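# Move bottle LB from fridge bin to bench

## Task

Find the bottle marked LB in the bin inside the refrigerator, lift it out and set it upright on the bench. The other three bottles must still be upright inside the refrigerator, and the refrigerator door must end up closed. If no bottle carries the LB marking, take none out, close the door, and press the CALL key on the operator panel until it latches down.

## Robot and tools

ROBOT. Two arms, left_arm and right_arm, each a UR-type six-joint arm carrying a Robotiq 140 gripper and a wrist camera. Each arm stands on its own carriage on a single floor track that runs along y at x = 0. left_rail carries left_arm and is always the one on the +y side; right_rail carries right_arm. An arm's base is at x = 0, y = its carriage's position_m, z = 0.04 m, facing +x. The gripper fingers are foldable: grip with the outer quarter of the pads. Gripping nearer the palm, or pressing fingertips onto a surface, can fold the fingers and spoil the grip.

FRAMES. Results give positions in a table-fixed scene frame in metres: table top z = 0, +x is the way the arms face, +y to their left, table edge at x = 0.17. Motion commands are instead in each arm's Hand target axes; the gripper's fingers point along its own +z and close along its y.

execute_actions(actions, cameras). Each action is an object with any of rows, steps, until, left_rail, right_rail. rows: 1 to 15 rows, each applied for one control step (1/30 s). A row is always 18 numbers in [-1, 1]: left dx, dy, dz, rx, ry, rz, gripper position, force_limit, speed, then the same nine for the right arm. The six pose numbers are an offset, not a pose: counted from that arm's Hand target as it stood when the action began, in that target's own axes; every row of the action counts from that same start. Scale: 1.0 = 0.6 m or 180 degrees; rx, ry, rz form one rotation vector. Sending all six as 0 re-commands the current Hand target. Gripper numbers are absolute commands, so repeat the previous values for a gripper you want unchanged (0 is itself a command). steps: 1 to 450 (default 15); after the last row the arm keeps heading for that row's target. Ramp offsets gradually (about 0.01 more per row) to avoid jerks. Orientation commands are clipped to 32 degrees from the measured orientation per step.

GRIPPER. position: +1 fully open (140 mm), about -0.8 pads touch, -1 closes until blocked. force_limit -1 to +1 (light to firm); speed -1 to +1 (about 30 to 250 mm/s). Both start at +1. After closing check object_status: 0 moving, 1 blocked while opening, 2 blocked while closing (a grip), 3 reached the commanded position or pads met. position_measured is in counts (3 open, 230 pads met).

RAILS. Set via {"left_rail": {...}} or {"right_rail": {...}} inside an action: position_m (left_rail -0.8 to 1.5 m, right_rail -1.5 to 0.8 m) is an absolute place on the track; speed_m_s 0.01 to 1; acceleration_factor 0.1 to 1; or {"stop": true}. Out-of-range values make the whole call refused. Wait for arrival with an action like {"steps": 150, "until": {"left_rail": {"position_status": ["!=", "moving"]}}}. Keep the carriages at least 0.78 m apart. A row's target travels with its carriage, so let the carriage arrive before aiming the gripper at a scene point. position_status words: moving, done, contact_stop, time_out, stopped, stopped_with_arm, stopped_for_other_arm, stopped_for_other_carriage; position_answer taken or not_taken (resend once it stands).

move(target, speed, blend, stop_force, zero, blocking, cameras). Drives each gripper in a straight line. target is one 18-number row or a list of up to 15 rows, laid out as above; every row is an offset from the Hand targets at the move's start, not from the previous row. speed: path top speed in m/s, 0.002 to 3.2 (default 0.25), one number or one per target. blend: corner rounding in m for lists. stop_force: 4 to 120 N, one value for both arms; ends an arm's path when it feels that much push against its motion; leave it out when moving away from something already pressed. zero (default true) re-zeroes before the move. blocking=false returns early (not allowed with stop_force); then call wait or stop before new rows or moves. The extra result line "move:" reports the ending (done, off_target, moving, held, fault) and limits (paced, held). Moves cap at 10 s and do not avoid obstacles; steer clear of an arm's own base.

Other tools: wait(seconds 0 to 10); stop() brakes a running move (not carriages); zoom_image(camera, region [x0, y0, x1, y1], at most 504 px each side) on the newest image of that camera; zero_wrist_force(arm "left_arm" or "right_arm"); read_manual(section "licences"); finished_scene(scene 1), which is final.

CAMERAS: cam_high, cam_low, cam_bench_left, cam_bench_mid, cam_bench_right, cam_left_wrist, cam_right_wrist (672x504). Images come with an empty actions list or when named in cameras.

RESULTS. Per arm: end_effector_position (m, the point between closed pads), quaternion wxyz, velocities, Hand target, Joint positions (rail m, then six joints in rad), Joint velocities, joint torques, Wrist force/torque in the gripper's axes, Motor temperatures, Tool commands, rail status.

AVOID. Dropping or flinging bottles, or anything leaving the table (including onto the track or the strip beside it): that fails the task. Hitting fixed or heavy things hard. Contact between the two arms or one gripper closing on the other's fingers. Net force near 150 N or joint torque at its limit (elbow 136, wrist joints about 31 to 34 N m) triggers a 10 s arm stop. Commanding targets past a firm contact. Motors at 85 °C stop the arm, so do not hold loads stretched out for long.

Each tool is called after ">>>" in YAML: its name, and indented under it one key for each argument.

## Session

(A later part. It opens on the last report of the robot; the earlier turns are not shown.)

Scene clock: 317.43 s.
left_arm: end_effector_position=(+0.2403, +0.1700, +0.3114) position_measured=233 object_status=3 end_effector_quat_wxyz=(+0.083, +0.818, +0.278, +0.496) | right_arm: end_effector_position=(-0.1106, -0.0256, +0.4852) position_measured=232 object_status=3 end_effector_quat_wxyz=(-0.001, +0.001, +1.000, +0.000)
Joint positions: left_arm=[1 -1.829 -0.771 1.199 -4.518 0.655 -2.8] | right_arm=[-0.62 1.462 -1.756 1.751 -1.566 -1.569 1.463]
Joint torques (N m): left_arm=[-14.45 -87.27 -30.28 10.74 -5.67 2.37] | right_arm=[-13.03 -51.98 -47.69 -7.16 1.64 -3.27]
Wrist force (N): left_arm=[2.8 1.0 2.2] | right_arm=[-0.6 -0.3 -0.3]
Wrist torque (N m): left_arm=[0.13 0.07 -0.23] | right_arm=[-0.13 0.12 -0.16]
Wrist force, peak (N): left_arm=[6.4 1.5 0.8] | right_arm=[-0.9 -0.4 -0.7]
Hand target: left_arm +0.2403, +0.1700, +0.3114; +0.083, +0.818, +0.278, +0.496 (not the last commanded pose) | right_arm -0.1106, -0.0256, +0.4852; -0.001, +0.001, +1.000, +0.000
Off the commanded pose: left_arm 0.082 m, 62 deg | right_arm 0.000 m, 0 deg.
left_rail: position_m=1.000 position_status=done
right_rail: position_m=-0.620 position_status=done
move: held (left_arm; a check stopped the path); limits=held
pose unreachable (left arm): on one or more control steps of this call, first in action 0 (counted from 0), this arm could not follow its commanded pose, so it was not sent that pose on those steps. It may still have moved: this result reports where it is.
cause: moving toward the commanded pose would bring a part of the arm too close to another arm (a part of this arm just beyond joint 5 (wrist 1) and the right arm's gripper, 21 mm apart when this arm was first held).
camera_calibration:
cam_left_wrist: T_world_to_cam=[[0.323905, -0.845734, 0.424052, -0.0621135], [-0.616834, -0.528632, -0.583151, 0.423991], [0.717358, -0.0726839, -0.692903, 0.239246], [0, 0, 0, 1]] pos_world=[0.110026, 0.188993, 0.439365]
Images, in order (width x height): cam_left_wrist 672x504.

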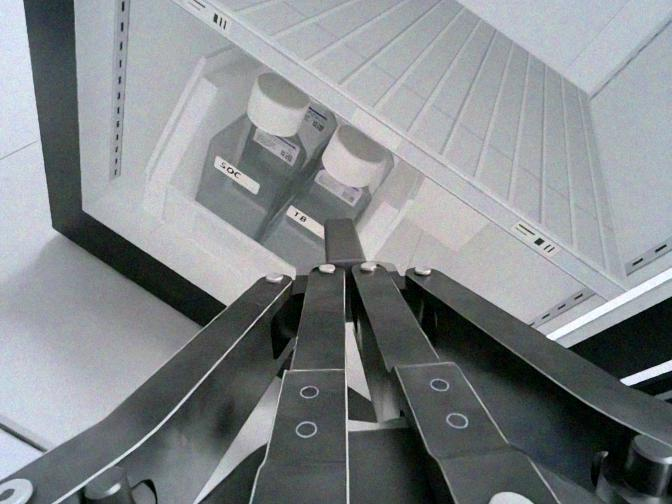

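>>> move:
  target:
    - [0.118,-0.191,-0.043,0,0,0,-1,-1,0,0,-0.083,0,0,0,0,-1,-1,-0.5]
    - [0.0717,-0.123,-0.054,0.1154,-0.1146,-0.2994,-1,-1,0,0,-0.083,0,0,0,0,-1,-1,-0.5]
  speed: 0.2
  cameras: ["cam_left_wrist","cam_right_wrist"]

Scene clock: 330.40 s.
left_arm: end_effector_position=(+0.2001, +0.2499, +0.3300) position_measured=233 object_status=3 end_effector_quat_wxyz=(+0.200, +0.679, +0.677, +0.201) | right_arm: end_effector_position=(-0.1107, -0.0754, +0.4852) position_measured=232 object_status=3 end_effector_quat_wxyz=(-0.001, +0.001, +1.000, +0.000)
Joint positions: left_arm=[1 -1.785 -1.06 1.337 -4.85 1.011 -3.394] | right_arm=[-0.62 1.452 -1.841 1.816 -1.545 -1.569 1.453]
Joint torques (N m): left_arm=[13.64 -101.81 -32.73 1.71 0.86 -2.03] | right_arm=[-11.25 -47.02 -45.02 -1.96 1.57 -3.23]
Wrist force (N): left_arm=[-0.1 1.8 0.1] | right_arm=[-0.2 0.4 0.2]
Wrist torque (N m): left_arm=[0.17 0.19 -0.07] | right_arm=[0.02 0.03 -0.15]
Wrist force, peak (N): left_arm=[2.4 2.7 2.1] | right_arm=[0.1 2.9 -0.7]
Hand target: left_arm +0.2001, +0.2499, +0.3300; +0.200, +0.679, +0.678, +0.201 | right_arm -0.1107, -0.0754, +0.4852; -0.001, +0.001, +1.000, +0.000
Off the commanded pose: left_arm 0.000 m, 0 deg | right_arm 0.000 m, 0 deg.
left_rail: position_m=1.000 position_status=done
right_rail: position_m=-0.620 position_status=done
move: done
camera_calibration:
cam_left_wrist: T_world_to_cam=[[0.810212, -0.0180771, 0.585858, -0.347059], [-0.19838, -0.948993, 0.245068, 0.200314], [0.551545, -0.31478, -0.772471, 0.40675], [0, 0, 0, 1]] pos_world=[0.0965886, 0.311859, 0.468439]
cam_right_wrist: T_world_to_cam=[[0.0116721, 0.999197, 0.0383184, 0.0619771], [0.937367, -0.024276, 0.347496, -0.0741573], [0.348147, 0.0318624, -0.936898, 0.678512], [0, 0, 0, 1]] pos_world=[-0.167433, -0.0853466, 0.659091]
Images, in order (width x height): cam_left_wrist 672x504, cam_right_wrist 672x504.

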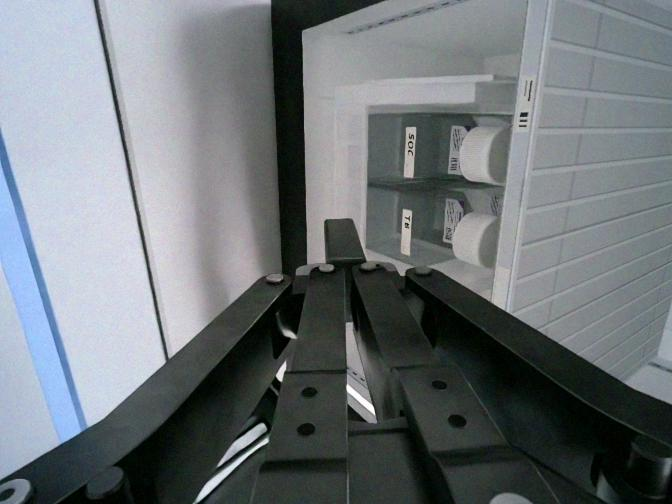

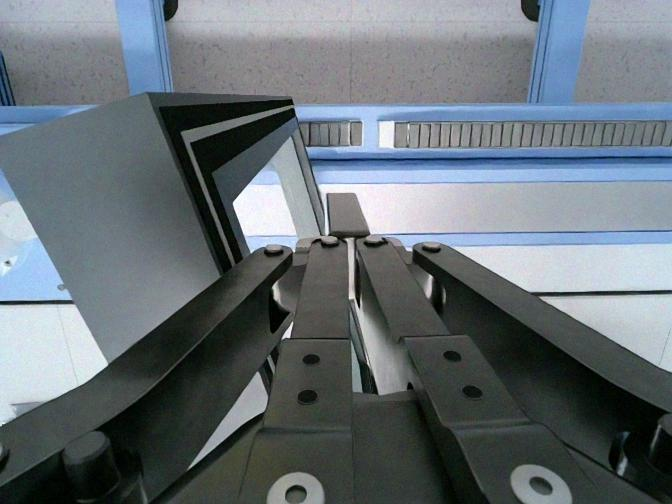

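>>> move:
  target:
    - [-0.0167,0.0713,0.1657,0,0,0,-1,-1,0,0,0,0,0,0,0,-1,-1,-0.5]
    - [-0.0167,0.0957,0.2967,0,0,0,-1,-1,0,0,0,0,0,0,0,-1,-1,-0.5]
  speed: 0.12
  blend: [0.02,0]
  cameras: ["cam_left_wrist"]

>>> zoom_image:
  camera: "cam_left_wrist"
  region: [220, 60, 500, 300]

Scene clock: 337.50 s.
left_arm: end_effector_position=(+0.3450, +0.2401, +0.2119) position_measured=233 object_status=3 end_effector_quat_wxyz=(+0.200, +0.679, +0.678, +0.201) | right_arm: end_effector_position=(-0.1107, -0.0754, +0.4852) position_measured=232 object_status=3 end_effector_quat_wxyz=(-0.001, +0.001, +1.000, +0.000)
Joint positions: left_arm=[1 -1.59 -0.958 1.365 -5.105 0.996 -3.163] | right_arm=[-0.62 1.452 -1.841 1.816 -1.545 -1.569 1.453]
Joint torques (N m): left_arm=[13.22 -74.05 -34.03 1.49 -2.7 2.18] | right_arm=[-11.04 -46.78 -44.9 -3.77 1.65 -3.25]
Wrist force (N): left_arm=[-0.7 2.4 -0.1] | right_arm=[-0.2 -0.1 -0.3]
Wrist torque (N m): left_arm=[0.30 0.30 -0.15] | right_arm=[-0.10 0.04 -0.16]
Wrist force, peak (N): left_arm=[0.1 2.5 1.5] | right_arm=[-1.0 -0.1 -0.4]
Hand target: left_arm +0.3451, +0.2400, +0.2118; +0.200, +0.679, +0.678, +0.201 | right_arm -0.1107, -0.0754, +0.4852; -0.001, +0.001, +1.000, +0.000
Off the commanded pose: left_arm 0.000 m, 0 deg | right_arm 0.000 m, 0 deg.
left_rail: position_m=1.000 position_status=done
right_rail: position_m=-0.620 position_status=done
move: done
camera_calibration:
cam_left_wrist: T_world_to_cam=[[0.810276, -0.0176059, 0.585785, -0.395498], [-0.198056, -0.948965, 0.245435, 0.248465], [0.551568, -0.314888, -0.77241, 0.232578], [0, 0, 0, 1]] pos_world=[0.241389, 0.302058, 0.35034]
Images, in order (width x height): cam_left_wrist 672x504.

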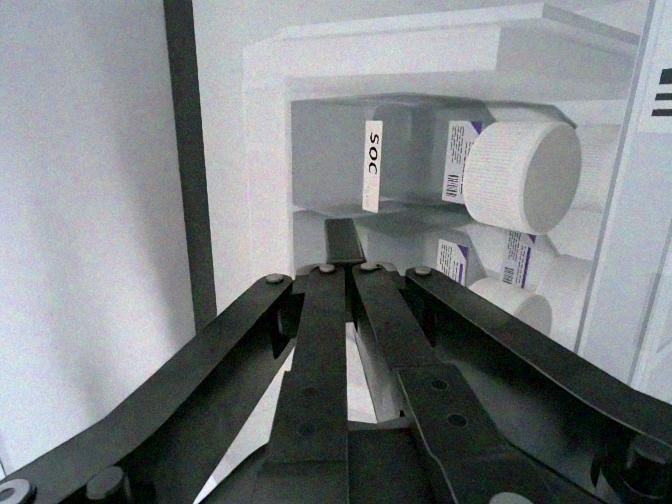

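Scaled by 1.800 from the camera's 672x504 image, which has a finer 960x720 frame.

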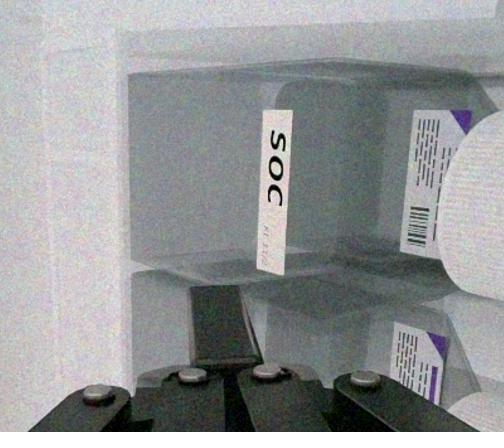

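>>> move:
  target: [0,-0.0228,0.0567,0,0,0,-1,-1,0,0,0,0,0,0,0,-1,-1,-0.5]
  speed: 0.04
  stop_force: 8
  cameras: ["cam_left_wrist"]

Scene clock: 343.47 s.
left_arm: end_effector_position=(+0.3521, +0.2401, +0.1758) position_measured=233 object_status=3 end_effector_quat_wxyz=(+0.200, +0.679, +0.678, +0.201) | right_arm: end_effector_position=(-0.1107, -0.0754, +0.4852) position_measured=232 object_status=3 end_effector_quat_wxyz=(-0.001, +0.001, +1.000, +0.000)
Joint positions: left_arm=[1 -1.58 -0.931 1.388 -5.16 0.996 -3.152] | right_arm=[-0.62 1.452 -1.841 1.816 -1.545 -1.569 1.453]
Joint torques (N m): left_arm=[13.54 -76.67 -29.49 1.17 -5.45 2.3] | right_arm=[-9.56 -46.91 -44.93 -4.79 1.52 -3.22]
Wrist force (N): left_arm=[0.1 2.2 -0.2] | right_arm=[-0.6 0.3 -0.3]
Wrist torque (N m): left_arm=[0.24 0.13 -0.13] | right_arm=[-0.01 0.11 -0.15]
Wrist force, peak (N): left_arm=[-0.2 2.6 -0.1] | right_arm=[-0.9 0.6 0.2]
Hand target: left_arm +0.3521, +0.2401, +0.1758; +0.200, +0.679, +0.678, +0.201 | right_arm -0.1107, -0.0754, +0.4852; -0.001, +0.001, +1.000, +0.000
Off the commanded pose: left_arm 0.000 m, 0 deg | right_arm 0.000 m, 0 deg.
left_rail: position_m=1.000 position_status=done
right_rail: position_m=-0.620 position_status=done
move: done
camera_calibration:
cam_left_wrist: T_world_to_cam=[[0.810321, -0.0176318, 0.585721, -0.380168], [-0.198067, -0.948959, 0.245451, 0.258747], [0.551498, -0.314906, -0.772453, 0.20076], [0, 0, 0, 1]] pos_world=[0.248589, 0.302058, 0.31424]
Images, in order (width x height): cam_left_wrist 672x504.

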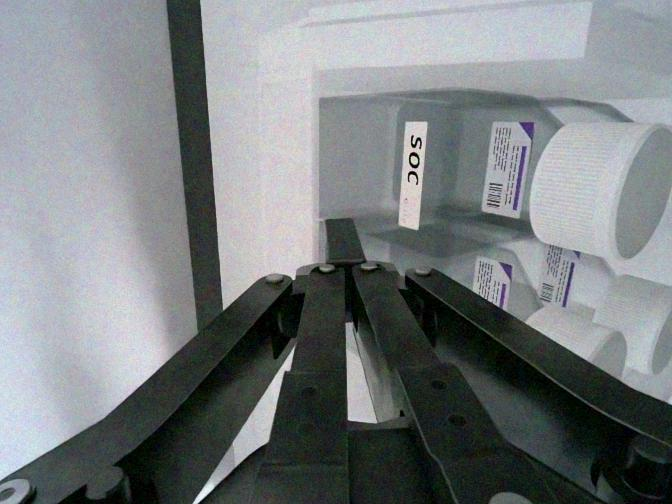

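>>> move:
  target: [0,-0.14,-0.0908,0,0,0,-1,-1,0,0,0,0,0,0,0,-1,-1,-0.5]
  speed: 0.05
  stop_force: 30
  cameras: ["cam_left_wrist","cam_bench_left"]

Scene clock: 349.97 s.
left_arm: end_effector_position=(+0.2520, +0.2402, +0.1758) position_measured=233 object_status=3 end_effector_quat_wxyz=(+0.200, +0.679, +0.678, +0.201) | right_arm: end_effector_position=(-0.1107, -0.0754, +0.4852) position_measured=232 object_status=3 end_effector_quat_wxyz=(-0.001, +0.001, +1.000, +0.000)
Joint positions: left_arm=[1 -1.713 -0.948 1.435 -5.106 1.003 -3.31] | right_arm=[-0.62 1.452 -1.841 1.816 -1.545 -1.569 1.453]
Joint torques (N m): left_arm=[-19 -105.91 -29.56 10.64 1.84 -2.16] | right_arm=[-7.85 -46.06 -45.05 -6.08 1.57 -3.24]
Wrist force (N): left_arm=[0.0 6.3 2.8] | right_arm=[-0.2 -0.2 -0.4]
Wrist torque (N m): left_arm=[0.29 0.16 -0.04] | right_arm=[-0.10 0.03 -0.15]
Wrist force, peak (N): left_arm=[-0.7 8.8 4.5] | right_arm=[-1.1 -0.5 -0.3]
Hand target: left_arm +0.2520, +0.2402, +0.1758; +0.200, +0.679, +0.678, +0.201 | right_arm -0.1107, -0.0754, +0.4852; -0.001, +0.001, +1.000, +0.000
Off the commanded pose: left_arm 0.000 m, 0 deg | right_arm 0.000 m, 0 deg.
left_rail: position_m=1.000 position_status=done
right_rail: position_m=-0.620 position_status=done
move: done
camera_calibration:
cam_left_wrist: T_world_to_cam=[[0.810321, -0.0176318, 0.585721, -0.298972], [-0.198067, -0.948959, 0.245451, 0.238996], [0.551498, -0.314906, -0.772453, 0.256051], [0, 0, 0, 1]] pos_world=[0.148389, 0.302158, 0.31424]
Images, in order (width x height): cam_bench_left 672x504, cam_left_wrist 672x504.

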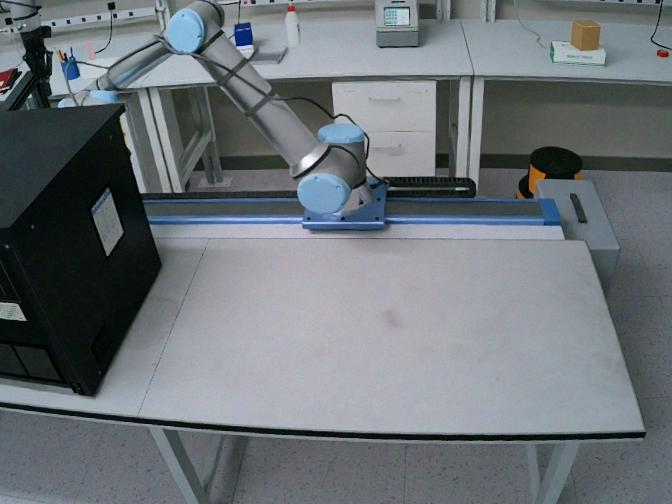

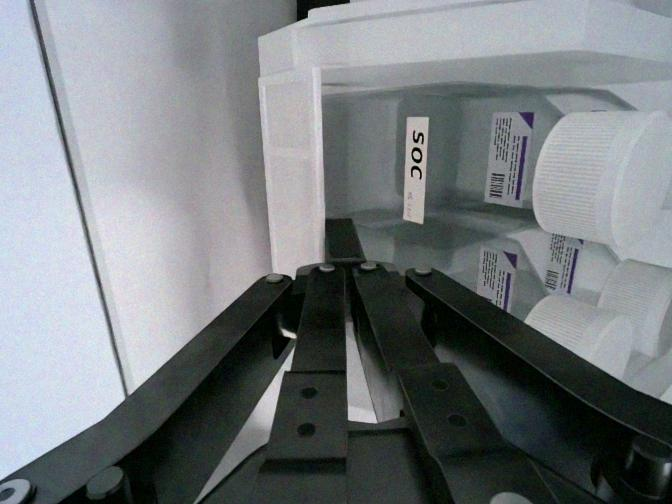

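>>> move:
  target:
    - [0,0,-0.1,0,0,0,-1,-1,0,0,0,0,0,0,0,-1,-1,-0.5]
    - [0.0167,-0.0538,-0.321,0,0,0,-1,-1,0,0,0,0,0,0,0,-1,-1,-0.5]
    - [0.0167,-0.0538,-0.321,-0.2466,0.2466,0.4537,0.9,-1,0,0,0,0,0,0,0,-1,-1,-0.5]
  speed: [0.1,0.25,0.3]
  blend: [0.01,0.03,0]
  cameras: ["cam_left_wrist"]

>>> zoom_image:
  camera: "cam_left_wrist"
  region: [200, 130, 480, 400]

Scene clock: 363.47 s.
left_arm: end_effector_position=(+0.1202, +0.2500, +0.3199) position_measured=16 object_status=0 end_effector_quat_wxyz=(+0.000, +0.708, +0.000, +0.707) | right_arm: end_effector_position=(-0.1107, -0.0754, +0.4852) position_measured=232 object_status=3 end_effector_quat_wxyz=(-0.001, +0.001, +1.000, +0.000)
Joint positions: left_arm=[1 -2.081 -0.804 1.743 -4.084 0.511 -3.139] | right_arm=[-0.62 1.452 -1.841 1.816 -1.545 -1.569 1.453]
Joint torques (N m): left_arm=[-15.43 -107.07 -17.92 5.85 -3.03 -1.31] | right_arm=[-4.75 -44.4 -45.08 -6.8 1.73 -3.26]
Wrist force (N): left_arm=[3.0 -1.2 3.5] | right_arm=[-0.8 -0.1 -0.2]
Wrist torque (N m): left_arm=[0.06 0.31 -0.14] | right_arm=[-0.09 0.17 -0.15]
Wrist force, peak (N): left_arm=[-0.3 6.4 4.6] | right_arm=[-1.2 0.1 -0.2]
Hand target: left_arm +0.1202, +0.2500, +0.3199; +0.000, +0.708, +0.000, +0.707 | right_arm -0.1107, -0.0754, +0.4852; -0.001, +0.001, +1.000, +0.000
Off the commanded pose: left_arm 0.000 m, 0 deg | right_arm 0.000 m, 0 deg.
left_rail: position_m=1.000 position_status=done
right_rail: position_m=-0.620 position_status=done
move: done
camera_calibration:
cam_left_wrist: T_world_to_cam=[[-0.050424, -0.998608, -0.0154705, 0.264568], [-0.316752, 0.0306808, -0.948012, 0.338032], [0.947167, -0.0429023, -0.317858, 0.182154], [0, 0, 0, 1]] pos_world=[-0.0521173, 0.261643, 0.38245]
Images, in order (width x height): cam_left_wrist 672x504.

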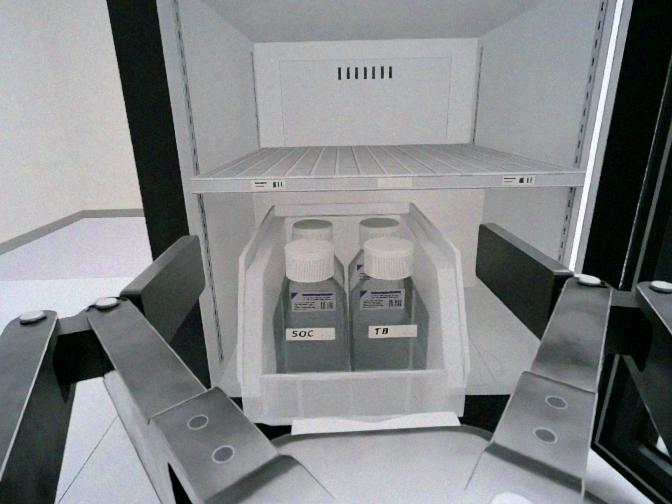

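Scaled by 1.800 from the camera's 672x504 image, which has a finer 960x720 frame.

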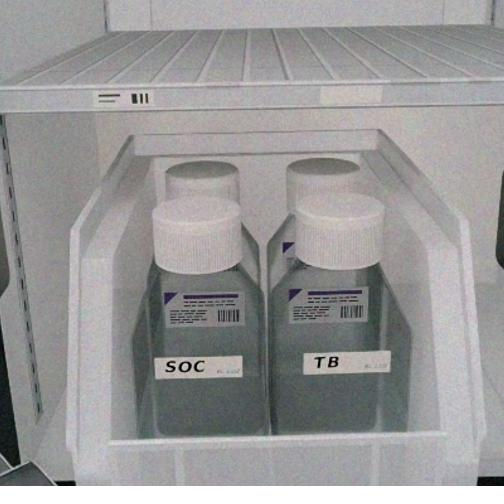

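>>> move:
  target:
    - [-0.1115,0.0867,0.1,0,0,0,-0.04,-0.5,0,0,0,0,0,0,0,-1,-1,-0.5]
    - [-0.1115,0.0867,0.287,0,0,0,-0.04,-0.5,0,0,0,0,0,0,0,-1,-1,-0.5]
  speed: [0.2,0.06]
  cameras: ["cam_left_wrist"]

Scene clock: 373.27 s.
left_arm: end_effector_position=(+0.2921, +0.1981, +0.2528) position_measured=134 object_status=3 end_effector_quat_wxyz=(+0.000, +0.708, +0.000, +0.707) | right_arm: end_effector_position=(-0.1107, -0.0754, +0.4852) position_measured=232 object_status=3 end_effector_quat_wxyz=(-0.001, +0.001, +1.000, +0.000)
Joint positions: left_arm=[1 -1.85 -0.692 1.682 -4.138 0.279 -3.136] | right_arm=[-0.62 1.452 -1.841 1.816 -1.545 -1.569 1.453]
Joint torques (N m): left_arm=[13.46 -112.82 -16.74 -2.03 -2.47 1.12] | right_arm=[-2.59 -42.4 -45.29 -6.99 1.69 -3.19]
Wrist force (N): left_arm=[3.3 -0.9 3.5] | right_arm=[-0.6 0.0 0.2]
Wrist torque (N m): left_arm=[0.10 0.26 -0.12] | right_arm=[-0.06 0.12 -0.15]
Wrist force, peak (N): left_arm=[3.1 -0.9 4.7] | right_arm=[-1.0 -0.1 -0.4]
Hand target: left_arm +0.2923, +0.1980, +0.2528; +0.000, +0.708, +0.000, +0.707 | right_arm -0.1107, -0.0754, +0.4852; -0.001, +0.001, +1.000, +0.000
Off the commanded pose: left_arm 0.000 m, 0 deg | right_arm 0.000 m, 0 deg.
left_rail: position_m=1.000 position_status=done
right_rail: position_m=-0.620 position_status=done
move: done
camera_calibration:
cam_left_wrist: T_world_to_cam=[[-0.050424, -0.998608, -0.0154705, 0.220373], [-0.316752, 0.0306808, -0.948012, 0.330399], [0.947167, -0.0429023, -0.317858, -0.00434567], [0, 0, 0, 1]] pos_world=[0.119883, 0.209743, 0.31525]
Images, in order (width x height): cam_left_wrist 672x504.

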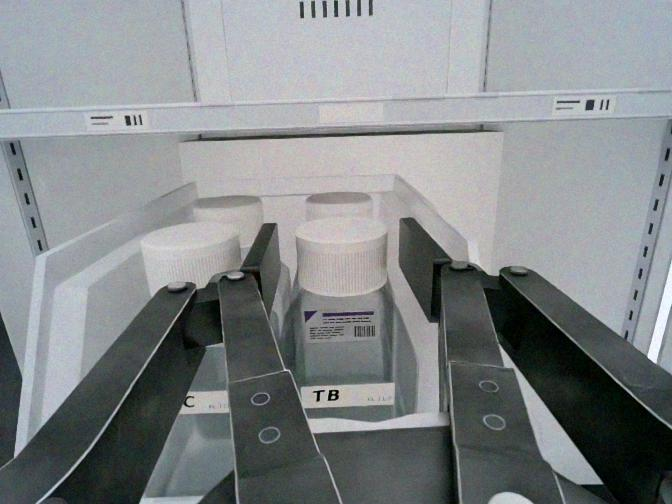

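>>> execute_actions:
  actions:
    - {"rows":[[0.006,0,0,0,0,0,-0.04,-0.5,-1,0,0,0,0,0,0,-1,-1,-0.5]],"steps":15}
    - {"rows":[[0,0,0,0,0,0,-1,-0.5,-1,0,0,0,0,0,0,-1,-1,-0.5]],"steps":60}
  cameras: ["cam_left_wrist"]

Scene clock: 379.27 s.
left_arm: end_effector_position=(+0.2923, +0.1980, +0.2564) position_measured=159 object_status=2 end_effector_quat_wxyz=(+0.000, +0.708, +0.000, +0.707) | right_arm: end_effector_position=(-0.1107, -0.0754, +0.4852) position_measured=232 object_status=3 end_effector_quat_wxyz=(-0.001, +0.001, +1.000, +0.000)
Joint positions: left_arm=[1 -1.849 -0.697 1.683 -4.134 0.279 -3.136] | right_arm=[-0.62 1.452 -1.841 1.816 -1.545 -1.569 1.453]
Joint torques (N m): left_arm=[11.83 -113.3 -17.61 1.99 0.54 -1.09] | right_arm=[-1.37 -42.66 -45.63 -6.79 1.63 -3.16]
Wrist force (N): left_arm=[2.4 0.0 3.2] | right_arm=[-0.6 0.1 -0.4]
Wrist torque (N m): left_arm=[0.09 0.29 -0.17] | right_arm=[-0.05 0.12 -0.15]
Wrist force, peak (N): left_arm=[3.2 -1.2 4.2] | right_arm=[-0.9 0.0 -0.6]
Hand target: left_arm +0.2923, +0.1980, +0.2564; +0.000, +0.708, +0.000, +0.707 | right_arm -0.1107, -0.0754, +0.4852; -0.001, +0.001, +1.000, +0.000
Off the commanded pose: left_arm 0.000 m, 0 deg | right_arm 0.000 m, 0 deg.
left_rail: position_m=1.000 position_status=done
right_rail: position_m=-0.620 position_status=done
camera_calibration:
cam_left_wrist: T_world_to_cam=[[-0.050424, -0.998608, -0.0154705, 0.220434], [-0.316752, 0.0306808, -0.948012, 0.333844], [0.947167, -0.0429023, -0.317858, -0.0032961], [0, 0, 0, 1]] pos_world=[0.119983, 0.209743, 0.31885]
Images, in order (width x height): cam_left_wrist 672x504.

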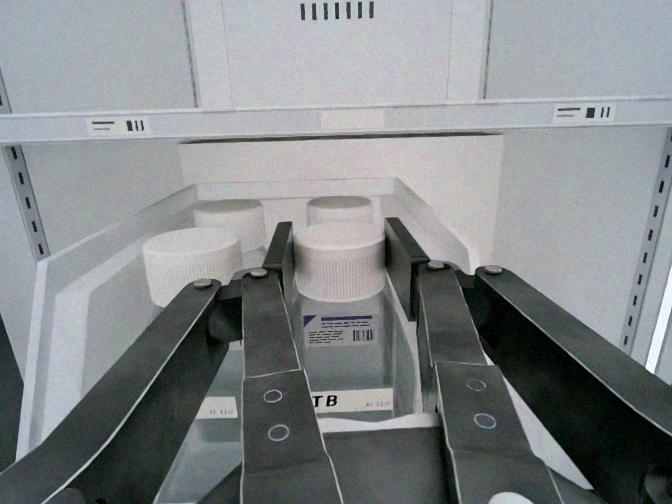

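>>> move:
  target:
    - [0.025,0,-0.01,0,0,0,-1,-0.5,-1,0,0,0,0,0,0,-1,-1,-0.5]
    - [0.135,0,-0.033,0,0,0,-1,-0.5,-1,0,0,0,0,0,0,-1,-1,-0.5]
  speed: 0.06
  blend: [0.005,0]
  cameras: ["cam_left_wrist"]

Scene clock: 384.27 s.
left_arm: end_effector_position=(+0.2727, +0.1980, +0.3372) position_measured=159 object_status=2 end_effector_quat_wxyz=(+0.000, +0.708, +0.000, +0.707) | right_arm: end_effector_position=(-0.1107, -0.0754, +0.4852) position_measured=232 object_status=3 end_effector_quat_wxyz=(-0.001, +0.001, +1.000, +0.000)
Joint positions: left_arm=[1 -1.873 -0.802 1.69 -4.034 0.303 -3.137] | right_arm=[-0.62 1.452 -1.841 1.816 -1.545 -1.569 1.453]
Joint torques (N m): left_arm=[-15.45 -111.93 -26.29 5.49 2.55 -1.16] | right_arm=[-1.21 -41.91 -45.6 -7.04 1.53 -3.13]
Wrist force (N): left_arm=[-0.4 -1.5 3.4] | right_arm=[-0.3 0.0 0.3]
Wrist torque (N m): left_arm=[0.10 0.12 -0.03] | right_arm=[-0.05 0.06 -0.14]
Wrist force, peak (N): left_arm=[-1.3 -1.6 4.3] | right_arm=[-0.9 -0.3 -0.1]
Hand target: left_arm +0.2726, +0.1980, +0.3374; +0.000, +0.708, +0.000, +0.707 | right_arm -0.1107, -0.0754, +0.4852; -0.001, +0.001, +1.000, +0.000
Off the commanded pose: left_arm 0.000 m, 0 deg | right_arm 0.000 m, 0 deg.
left_rail: position_m=1.000 position_status=done
right_rail: position_m=-0.620 position_status=done
move: done
camera_calibration:
cam_left_wrist: T_world_to_cam=[[-0.050424, -0.998608, -0.0154705, 0.220697], [-0.316752, 0.0306808, -0.948012, 0.404329], [0.947167, -0.0429023, -0.317858, 0.0409831], [0, 0, 0, 1]] pos_world=[0.100383, 0.209743, 0.39975]
Images, in order (width x height): cam_left_wrist 672x504.

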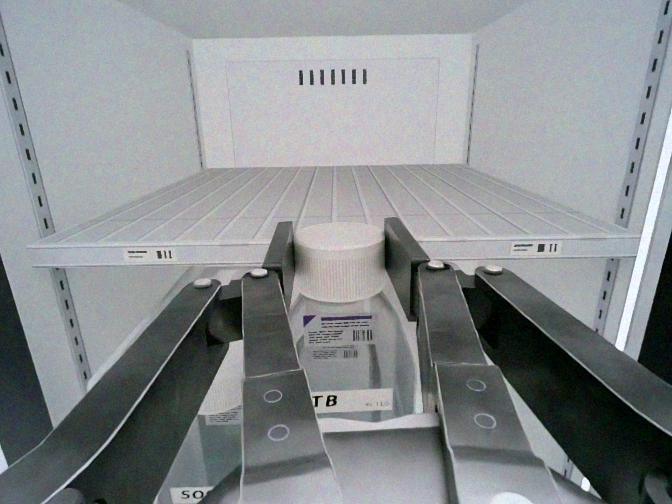

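>>> move:
  target:
    - [0,0,-0.179,0,0,0,-1,-0.5,-1,0,0,0,0,0,0,-1,-1,-0.5]
    - [-0.119,0,-0.179,0,0,0,-1,-0.5,-1,0,0,0,0,0,0,-1,-1,-0.5]
    - [-0.119,0.222,-0.179,0,0,0,-1,-0.5,-1,0,0,0,0,0,0,-1,-1,-0.5]
  speed: 0.12
  blend: [0.01,0.02,0]
  cameras: ["cam_left_wrist"]

>>> zoom_image:
  camera: "cam_left_wrist"
  region: [90, 120, 390, 400]

Scene clock: 399.80 s.
left_arm: end_effector_position=(+0.1652, +0.0648, +0.2662) position_measured=231 object_status=3 end_effector_quat_wxyz=(+0.000, +0.708, +0.000, +0.707) | right_arm: end_effector_position=(-0.1107, -0.0754, +0.4852) position_measured=232 object_status=3 end_effector_quat_wxyz=(-0.001, +0.001, +1.000, +0.000)
Joint positions: left_arm=[1 -1.94 -0.55 1.311 -3.907 0.37 -3.138] | right_arm=[-0.62 1.452 -1.841 1.816 -1.545 -1.569 1.453]
Joint torques (N m): left_arm=[12.2 -95.71 -44.55 5.33 -2.99 -1.03] | right_arm=[2.46 -40.08 -45.62 -6.72 1.51 -3.17]
Wrist force (N): left_arm=[3.2 -1.3 3.4] | right_arm=[-0.2 0.1 -0.2]
Wrist torque (N m): left_arm=[-0.01 0.24 -0.13] | right_arm=[-0.04 0.04 -0.15]
Wrist force, peak (N): left_arm=[2.4 -4.3 5.5] | right_arm=[-0.8 -0.4 -0.8]
Hand target: left_arm +0.1652, +0.0648, +0.2662; +0.000, +0.708, +0.000, +0.707 | right_arm -0.1107, -0.0754, +0.4852; -0.001, +0.001, +1.000, +0.000
Off the commanded pose: left_arm 0.000 m, 0 deg | right_arm 0.000 m, 0 deg.
left_rail: position_m=1.000 position_status=done
right_rail: position_m=-0.620 position_status=done
move: done
camera_calibration:
cam_left_wrist: T_world_to_cam=[[-0.050424, -0.998608, -0.0154705, 0.0810622], [-0.316752, 0.0306808, -0.948012, 0.306965], [0.947167, -0.0429023, -0.317858, 0.114485], [0, 0, 0, 1]] pos_world=[-0.00711725, 0.0764431, 0.32865]
Images, in order (width x height): cam_left_wrist 672x504.

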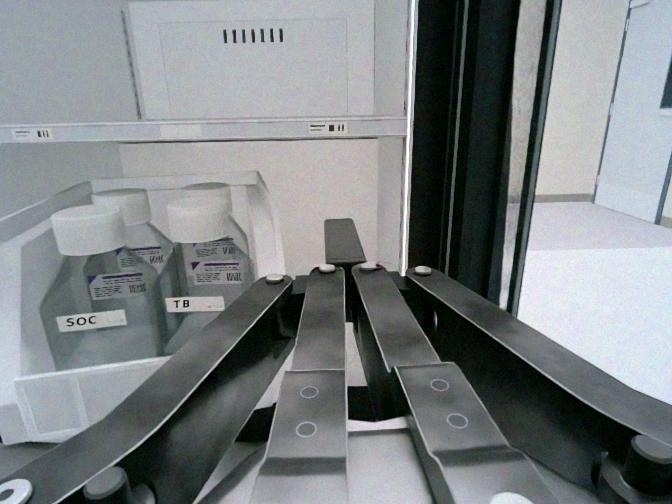

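Scaled by 1.680 from the camera's 672x504 image, which has a finer 960x720 frame.

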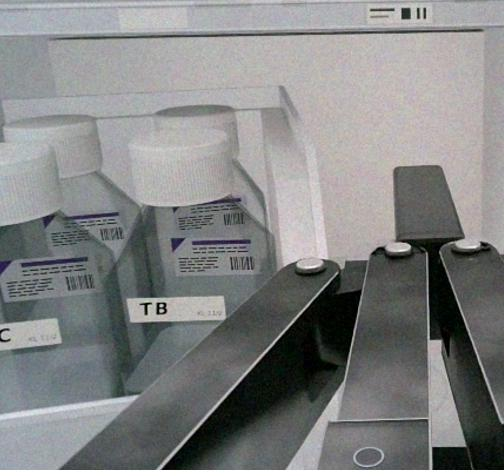

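>>> move:
  target: [0.0567,-0.209,-0.092,0,0,0,0.9,-0.3,0,0,0,0,0,0,0,-1,-1,-0.5]
  speed: 0.2
  cameras: ["cam_left_wrist"]

>>> zoom_image:
  camera: "cam_left_wrist"
  region: [170, 160, 450, 420]

Scene clock: 406.80 s.
left_arm: end_effector_position=(+0.1100, +0.1900, +0.3002) position_measured=16 object_status=3 end_effector_quat_wxyz=(+0.000, +0.708, +0.000, +0.707) | right_arm: end_effector_position=(-0.1107, -0.0754, +0.4852) position_measured=232 object_status=3 end_effector_quat_wxyz=(-0.001, +0.001, +1.000, +0.000)
Joint positions: left_arm=[1 -2.056 -0.716 1.6 -4.029 0.486 -3.139] | right_arm=[-0.62 1.452 -1.841 1.816 -1.545 -1.569 1.453]
Joint torques (N m): left_arm=[-14.23 -115.24 -20.22 -1.22 2.9 1.03] | right_arm=[2.56 -38.84 -45.67 -6.81 1.38 -3.1]
Wrist force (N): left_arm=[3.1 -0.9 4.0] | right_arm=[-0.6 -0.3 -0.2]
Wrist torque (N m): left_arm=[0.13 0.34 -0.17] | right_arm=[-0.13 0.12 -0.15]
Wrist force, peak (N): left_arm=[2.5 -3.3 4.5] | right_arm=[-1.0 0.0 -0.6]
Hand target: left_arm +0.1100, +0.1901, +0.3003; +0.000, +0.708, +0.000, +0.707 | right_arm -0.1107, -0.0754, +0.4852; -0.001, +0.001, +1.000, +0.000
Off the commanded pose: left_arm 0.000 m, 0 deg | right_arm 0.000 m, 0 deg.
left_rail: position_m=1.000 position_status=done
right_rail: position_m=-0.620 position_status=done
move: done
camera_calibration:
cam_left_wrist: T_world_to_cam=[[-0.0503918, -0.998611, -0.015376, 0.203805], [-0.316756, 0.030581, -0.948014, 0.318018], [0.947168, -0.0429017, -0.317857, 0.182884], [0, 0, 0, 1]] pos_world=[-0.0622174, 0.201643, 0.36275]
Images, in order (width x height): cam_left_wrist 672x504.

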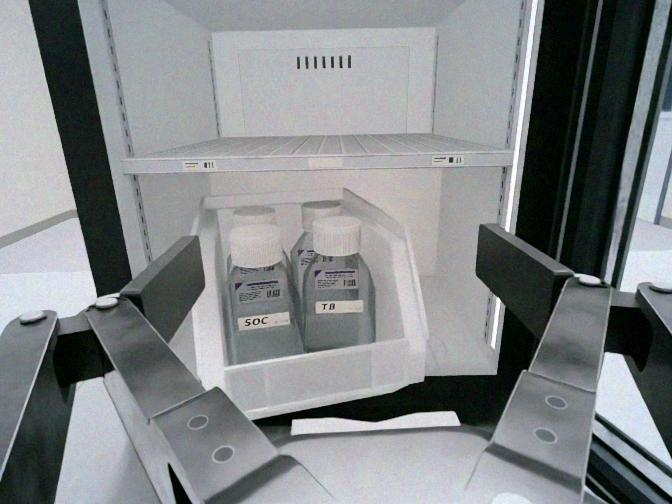

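Scaled by 1.800 from the camera's 672x504 image, which has a finer 960x720 frame.

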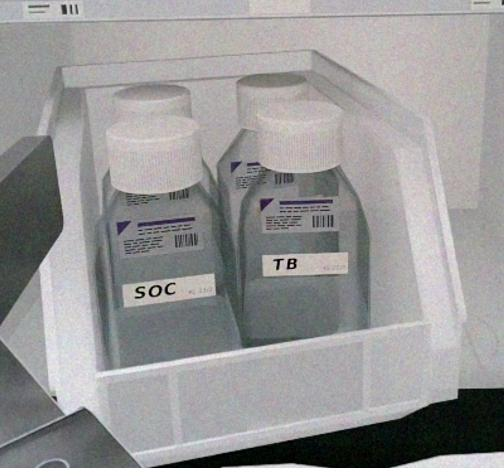

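>>> zoom_image:
  camera: "cam_left_wrist"
  region: [270, 220, 360, 310]

Scaled by 5.600 from the camera's 672x504 image, which has a finer 960x720 frame.

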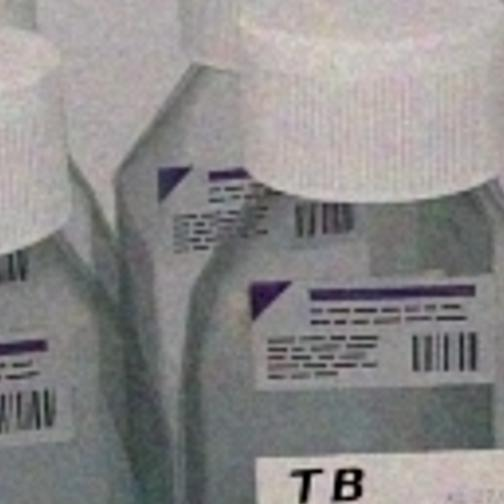

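>>> move:
  target: [0.083,-0.2,0.133,0,0,0,0.9,-0.3,0,0,0,0,0,0,0,-1,-1,-0.5]
  speed: 0.25
  cameras: ["cam_left_wrist"]

>>> zoom_image:
  camera: "cam_left_wrist"
  region: [260, 220, 480, 420]

Scene clock: 431.23 s.
left_arm: end_effector_position=(+0.1898, +0.3101, +0.3499) position_measured=16 object_status=3 end_effector_quat_wxyz=(+0.000, +0.708, +0.000, +0.707) | right_arm: end_effector_position=(-0.1107, -0.0754, +0.4852) position_measured=232 object_status=3 end_effector_quat_wxyz=(-0.001, +0.001, +1.000, +0.000)
Joint positions: left_arm=[1 -2.035 -0.92 1.91 -4.134 0.465 -3.139] | right_arm=[-0.62 1.452 -1.841 1.816 -1.545 -1.569 1.453]
Joint torques (N m): left_arm=[-12.81 -95.56 -16.49 -1.24 -2.91 0.98] | right_arm=[5.82 -37.23 -45.24 -7.16 1.52 -2.75]
Wrist force (N): left_arm=[3.0 -1.5 3.7] | right_arm=[-0.6 -0.2 -0.3]
Wrist torque (N m): left_arm=[0.00 0.35 -0.15] | right_arm=[-0.11 0.11 -0.15]
Wrist force, peak (N): left_arm=[3.7 -3.2 5.0] | right_arm=[-1.1 -0.1 -0.1]
Hand target: left_arm +0.1898, +0.3102, +0.3500; +0.000, +0.708, +0.000, +0.707 | right_arm -0.1107, -0.0754, +0.4852; -0.001, +0.001, +1.000, +0.000
Off the commanded pose: left_arm 0.000 m, 0 deg | right_arm 0.000 m, 0 deg.
left_rail: position_m=1.000 position_status=done
right_rail: position_m=-0.620 position_status=done
move: done
camera_calibration:
cam_left_wrist: T_world_to_cam=[[-0.0502029, -0.99862, -0.0154406, 0.328545], [-0.316762, 0.0305824, -0.948012, 0.386706], [0.947176, -0.042702, -0.31786, 0.128282], [0, 0, 0, 1]] pos_world=[0.0174819, 0.321743, 0.41245]
Images, in order (width x height): cam_left_wrist 672x504.

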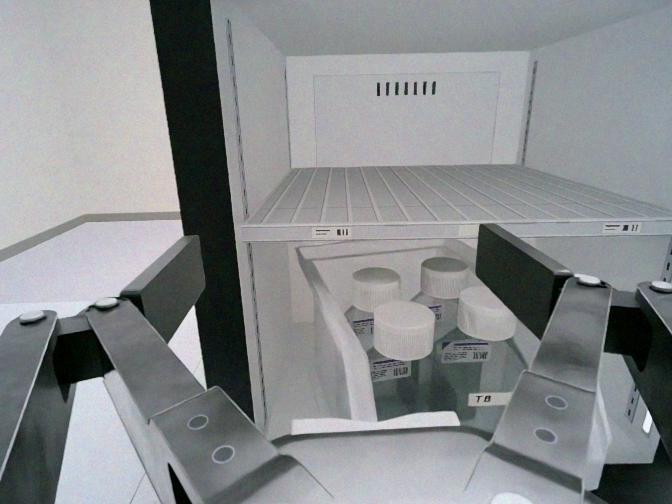

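Scaled by 2.291 from the camera's 672x504 image, which has a finer 960x720 frame.

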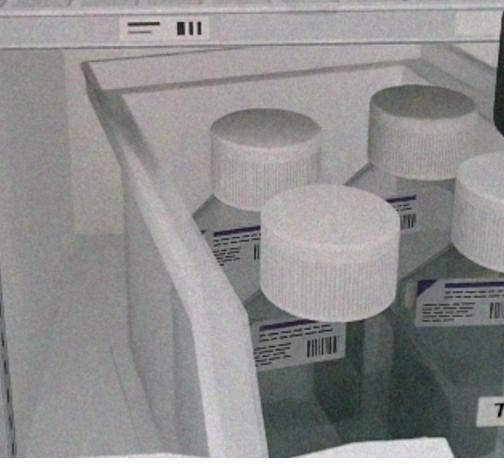

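>>> move:
  target:
    - [-0.1,0.0887,-0.033,0,0,0,-0.04,-0.5,0,0,0,0,0,0,0,-1,-1,-0.5]
    - [-0.16,0.0887,-0.033,0,0,0,-0.04,-0.5,0,0,0,0,0,0,0,-1,-1,-0.5]
    - [-0.16,0.0887,0.1103,0,0,0,-0.04,-0.5,0,0,0,0,0,0,0,-1,-1,-0.5]
  speed: [0.2,0.2,0.08]
  blend: [0.02,0.01,0]
  cameras: ["cam_left_wrist"]

Scene clock: 439.83 s.
left_arm: end_effector_position=(+0.2557, +0.2570, +0.2539) position_measured=134 object_status=3 end_effector_quat_wxyz=(+0.000, +0.708, +0.000, +0.707) | right_arm: end_effector_position=(-0.1107, -0.0754, +0.4852) position_measured=232 object_status=3 end_effector_quat_wxyz=(-0.001, +0.001, +1.000, +0.000)
Joint positions: left_arm=[1 -1.92 -0.742 1.808 -4.212 0.349 -3.138] | right_arm=[-0.62 1.452 -1.841 1.816 -1.545 -1.569 1.453]
Joint torques (N m): left_arm=[15.11 -105.31 -13.54 -1.37 -3.88 1.27] | right_arm=[7.26 -34.87 -45.34 -6.84 1.5 -2.74]
Wrist force (N): left_arm=[3.3 -2.8 -1.0] | right_arm=[-0.6 0.2 -0.1]
Wrist torque (N m): left_arm=[0.24 0.17 -0.10] | right_arm=[-0.02 0.13 -0.16]
Wrist force, peak (N): left_arm=[4.3 -3.8 -4.6] | right_arm=[-1.1 -0.3 -0.5]
Hand target: left_arm +0.2558, +0.2570, +0.2539; +0.000, +0.708, +0.000, +0.707 | right_arm -0.1107, -0.0754, +0.4852; -0.001, +0.001, +1.000, +0.000
Off the commanded pose: left_arm 0.000 m, 0 deg | right_arm 0.000 m, 0 deg.
left_rail: position_m=1.000 position_status=done
right_rail: position_m=-0.620 position_status=done
move: done; blend cut to 0.018 m at target 1
camera_calibration:
cam_left_wrist: T_world_to_cam=[[-0.050424, -0.998608, -0.0154705, 0.277368], [-0.316752, 0.0306808, -0.948012, 0.318073], [0.947167, -0.0429023, -0.317858, 0.0331025], [0, 0, 0, 1]] pos_world=[0.0833827, 0.268643, 0.31635]
Images, in order (width x height): cam_left_wrist 672x504.

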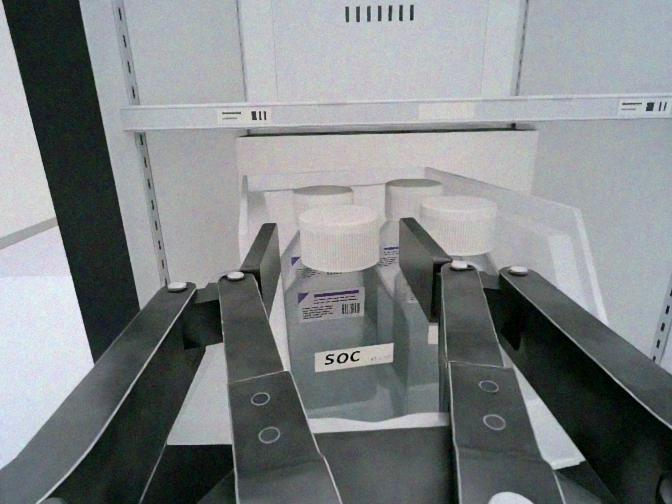

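>>> move:
  target:
    - [0,0,-0.04,0,0,0,-0.16,-0.5,0,0,0,0,0,0,0,-1,-1,-0.5]
    - [0,0,0.028,0,0,0,-0.16,-0.5,0,0,0,0,0,0,0,-1,-1,-0.5]
  speed: [0.1,0.05]
  cameras: ["cam_left_wrist"]

Scene clock: 447.00 s.
left_arm: end_effector_position=(+0.2724, +0.2570, +0.2538) position_measured=149 object_status=3 end_effector_quat_wxyz=(+0.000, +0.708, +0.000, +0.707) | right_arm: end_effector_position=(-0.1107, -0.0754, +0.4852) position_measured=232 object_status=3 end_effector_quat_wxyz=(-0.001, +0.001, +1.000, +0.000)
Joint positions: left_arm=[1 -1.898 -0.744 1.812 -4.215 0.328 -3.137] | right_arm=[-0.62 1.452 -1.841 1.816 -1.545 -1.569 1.453]
Joint torques (N m): left_arm=[13.11 -107.5 -13.54 -1.37 -4.32 1.22] | right_arm=[9.8 -34.7 -45.1 -6.96 1.54 -2.67]
Wrist force (N): left_arm=[3.5 -2.5 -0.9] | right_arm=[-0.4 0.0 -0.3]
Wrist torque (N m): left_arm=[0.27 0.21 -0.09] | right_arm=[-0.06 0.07 -0.15]
Wrist force, peak (N): left_arm=[6.1 -4.7 -1.9] | right_arm=[-1.0 0.3 -0.5]
Hand target: left_arm +0.2726, +0.2570, +0.2538; +0.000, +0.708, +0.000, +0.707 | right_arm -0.1107, -0.0754, +0.4852; -0.001, +0.001, +1.000, +0.000
Off the commanded pose: left_arm 0.000 m, 0 deg | right_arm 0.000 m, 0 deg.
left_rail: position_m=1.000 position_status=done
right_rail: position_m=-0.620 position_status=done
move: done
camera_calibration:
cam_left_wrist: T_world_to_cam=[[-0.050424, -0.998608, -0.0154705, 0.278315], [-0.316752, 0.0306808, -0.948012, 0.323392], [0.947167, -0.0429023, -0.317858, 0.0171944], [0, 0, 0, 1]] pos_world=[0.100183, 0.268743, 0.31635]
Images, in order (width x height): cam_left_wrist 672x504.

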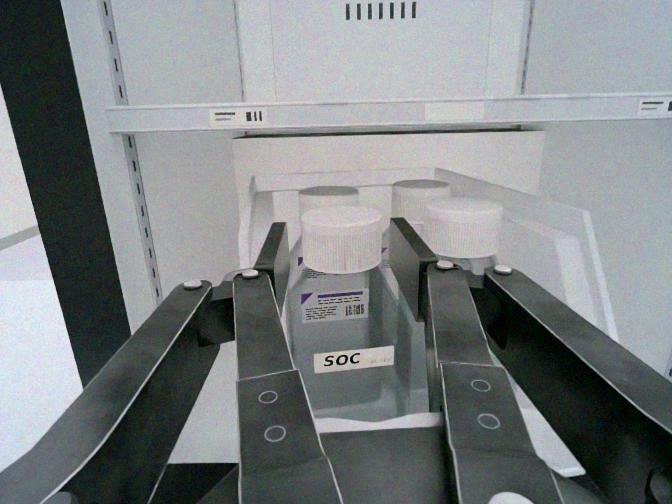

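>>> move:
  target:
    - [0,-0.004,-0.05,0,0,0,-0.2,-0.5,0,0,0,0,0,0,0,-1,-1,-0.5]
    - [0,-0.004,0.03,0,0,0,-0.2,-0.5,0,0,0,0,0,0,0,-1,-1,-0.5]
  speed: [0.1,0.05]
  cameras: ["cam_left_wrist"]

Scene clock: 455.97 s.
left_arm: end_effector_position=(+0.2905, +0.2594, +0.2538) position_measured=154 object_status=3 end_effector_quat_wxyz=(+0.000, +0.708, +0.000, +0.707) | right_arm: end_effector_position=(-0.1107, -0.0754, +0.4852) position_measured=232 object_status=3 end_effector_quat_wxyz=(-0.001, +0.001, +1.000, +0.000)
Joint positions: left_arm=[1 -1.875 -0.747 1.82 -4.22 0.305 -3.137] | right_arm=[-0.62 1.452 -1.841 1.816 -1.545 -1.569 1.453]
Joint torques (N m): left_arm=[15.71 -107.93 -13.45 -1.41 -3.98 1.19] | right_arm=[10.72 -32.99 -45.29 -6.85 1.62 -2.5]
Wrist force (N): left_arm=[3.1 -2.4 -0.7] | right_arm=[-0.1 0.0 0.0]
Wrist torque (N m): left_arm=[0.32 0.22 -0.10] | right_arm=[-0.08 0.00 -0.15]
Wrist force, peak (N): left_arm=[3.2 -1.0 4.6] | right_arm=[-1.0 -0.2 -0.5]
Hand target: left_arm +0.2906, +0.2594, +0.2538; +0.000, +0.708, +0.000, +0.707 | right_arm -0.1107, -0.0754, +0.4852; -0.001, +0.001, +1.000, +0.000
Off the commanded pose: left_arm 0.000 m, 0 deg | right_arm 0.000 m, 0 deg.
left_rail: position_m=1.000 position_status=done
right_rail: position_m=-0.620 position_status=done
move: done
camera_calibration:
cam_left_wrist: T_world_to_cam=[[-0.050424, -0.998608, -0.0154705, 0.281619], [-0.316752, 0.0306808, -0.948012, 0.32902], [0.947167, -0.0429023, -0.317858, 0.000248359], [0, 0, 0, 1]] pos_world=[0.118183, 0.271143, 0.31635]
Images, in order (width x height): cam_left_wrist 672x504.

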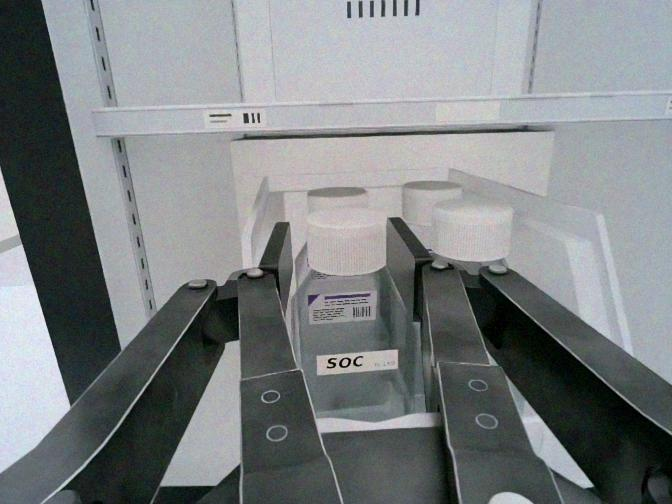

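>>> move:
  target:
    - [0,0,-0.12,0,0,0,-0.16,-0.5,0,0,0,0,0,0,0,-1,-1,-0.5]
    - [-0.005,0.039,-0.0758,0.0667,0,0,-0.16,-0.5,0,0,0,0,0,0,0,-1,-1,-0.5]
  speed: [0.1,0.1]
  cameras: ["cam_left_wrist"]

Scene clock: 470.30 s.
left_arm: end_effector_position=(+0.2451, +0.2360, +0.2509) position_measured=149 object_status=3 end_effector_quat_wxyz=(-0.074, +0.704, +0.074, +0.703) | right_arm: end_effector_position=(-0.1107, -0.0754, +0.4852) position_measured=232 object_status=3 end_effector_quat_wxyz=(-0.001, +0.001, +1.000, +0.000)
Joint positions: left_arm=[1 -1.885 -0.655 1.598 -4.087 0.524 -3.139] | right_arm=[-0.62 1.452 -1.841 1.816 -1.545 -1.569 1.453]
Joint torques (N m): left_arm=[13.2 -83.37 -37.28 6.26 2.67 -0.94] | right_arm=[10.58 -31.09 -45.78 -6.97 1.43 -2.39]
Wrist force (N): left_arm=[2.7 -0.8 3.6] | right_arm=[-0.2 0.0 -0.2]
Wrist torque (N m): left_arm=[0.10 0.38 -0.16] | right_arm=[-0.07 0.04 -0.15]
Wrist force, peak (N): left_arm=[3.2 -1.0 4.4] | right_arm=[-1.1 0.1 -0.5]
Hand target: left_arm +0.2452, +0.2360, +0.2509; -0.074, +0.704, +0.074, +0.703 | right_arm -0.1107, -0.0754, +0.4852; -0.001, +0.001, +1.000, +0.000
Off the commanded pose: left_arm 0.000 m, 0 deg | right_arm 0.000 m, 0 deg.
left_rail: position_m=1.000 position_status=done
right_rail: position_m=-0.620 position_status=done
move: done
camera_calibration:
cam_left_wrist: T_world_to_cam=[[0.158143, -0.987291, -0.0157266, 0.202181], [-0.316173, -0.0355429, -0.948036, 0.328059], [0.935428, 0.154897, -0.317776, -0.00264488], [0, 0, 0, 1]] pos_world=[0.0742241, 0.211681, 0.313351]
Images, in order (width x height): cam_left_wrist 672x504.

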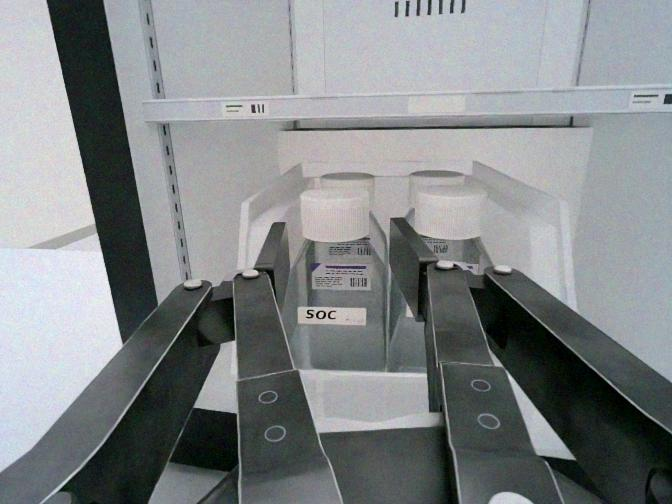

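>>> move:
  target: [0.003,0,0.097,0,0,0,-0.16,-0.5,0,0,0,0,0,0,0,-1,-1,-0.5]
  speed: 0.06
  cameras: ["cam_left_wrist"]

Scene clock: 477.47 s.
left_arm: end_effector_position=(+0.3019, +0.2481, +0.2526) position_measured=149 object_status=3 end_effector_quat_wxyz=(-0.074, +0.704, +0.074, +0.703) | right_arm: end_effector_position=(-0.1107, -0.0754, +0.4852) position_measured=232 object_status=3 end_effector_quat_wxyz=(-0.001, +0.001, +1.000, +0.000)
Joint positions: left_arm=[1 -1.822 -0.673 1.636 -4.108 0.461 -3.138] | right_arm=[-0.62 1.452 -1.841 1.816 -1.545 -1.569 1.453]
Joint torques (N m): left_arm=[10.61 -115.43 -17.71 -1.14 -2.64 0.97] | right_arm=[11.11 -30.58 -45.8 -6.91 1.46 -2.38]
Wrist force (N): left_arm=[2.8 -0.7 3.6] | right_arm=[-0.8 0.1 -0.4]
Wrist torque (N m): left_arm=[0.16 0.35 -0.15] | right_arm=[-0.06 0.16 -0.15]
Wrist force, peak (N): left_arm=[3.1 -0.8 4.6] | right_arm=[-1.0 -0.2 -0.2]
Hand target: left_arm +0.3021, +0.2481, +0.2526; -0.074, +0.704, +0.074, +0.703 | right_arm -0.1107, -0.0754, +0.4852; -0.001, +0.001, +1.000, +0.000
Off the commanded pose: left_arm 0.000 m, 0 deg | right_arm 0.000 m, 0 deg.
left_rail: position_m=1.000 position_status=done
right_rail: position_m=-0.620 position_status=done
move: done
camera_calibration:
cam_left_wrist: T_world_to_cam=[[0.15845, -0.987242, -0.0157292, 0.205022], [-0.316146, -0.0356363, -0.948041, 0.348075], [0.935385, 0.15519, -0.317759, -0.0571597], [0, 0, 0, 1]] pos_world=[0.131023, 0.223681, 0.315051]
Images, in order (width x height): cam_left_wrist 672x504.

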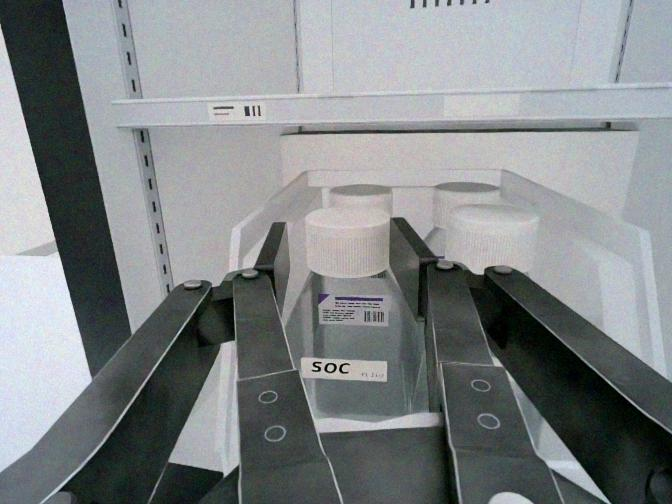

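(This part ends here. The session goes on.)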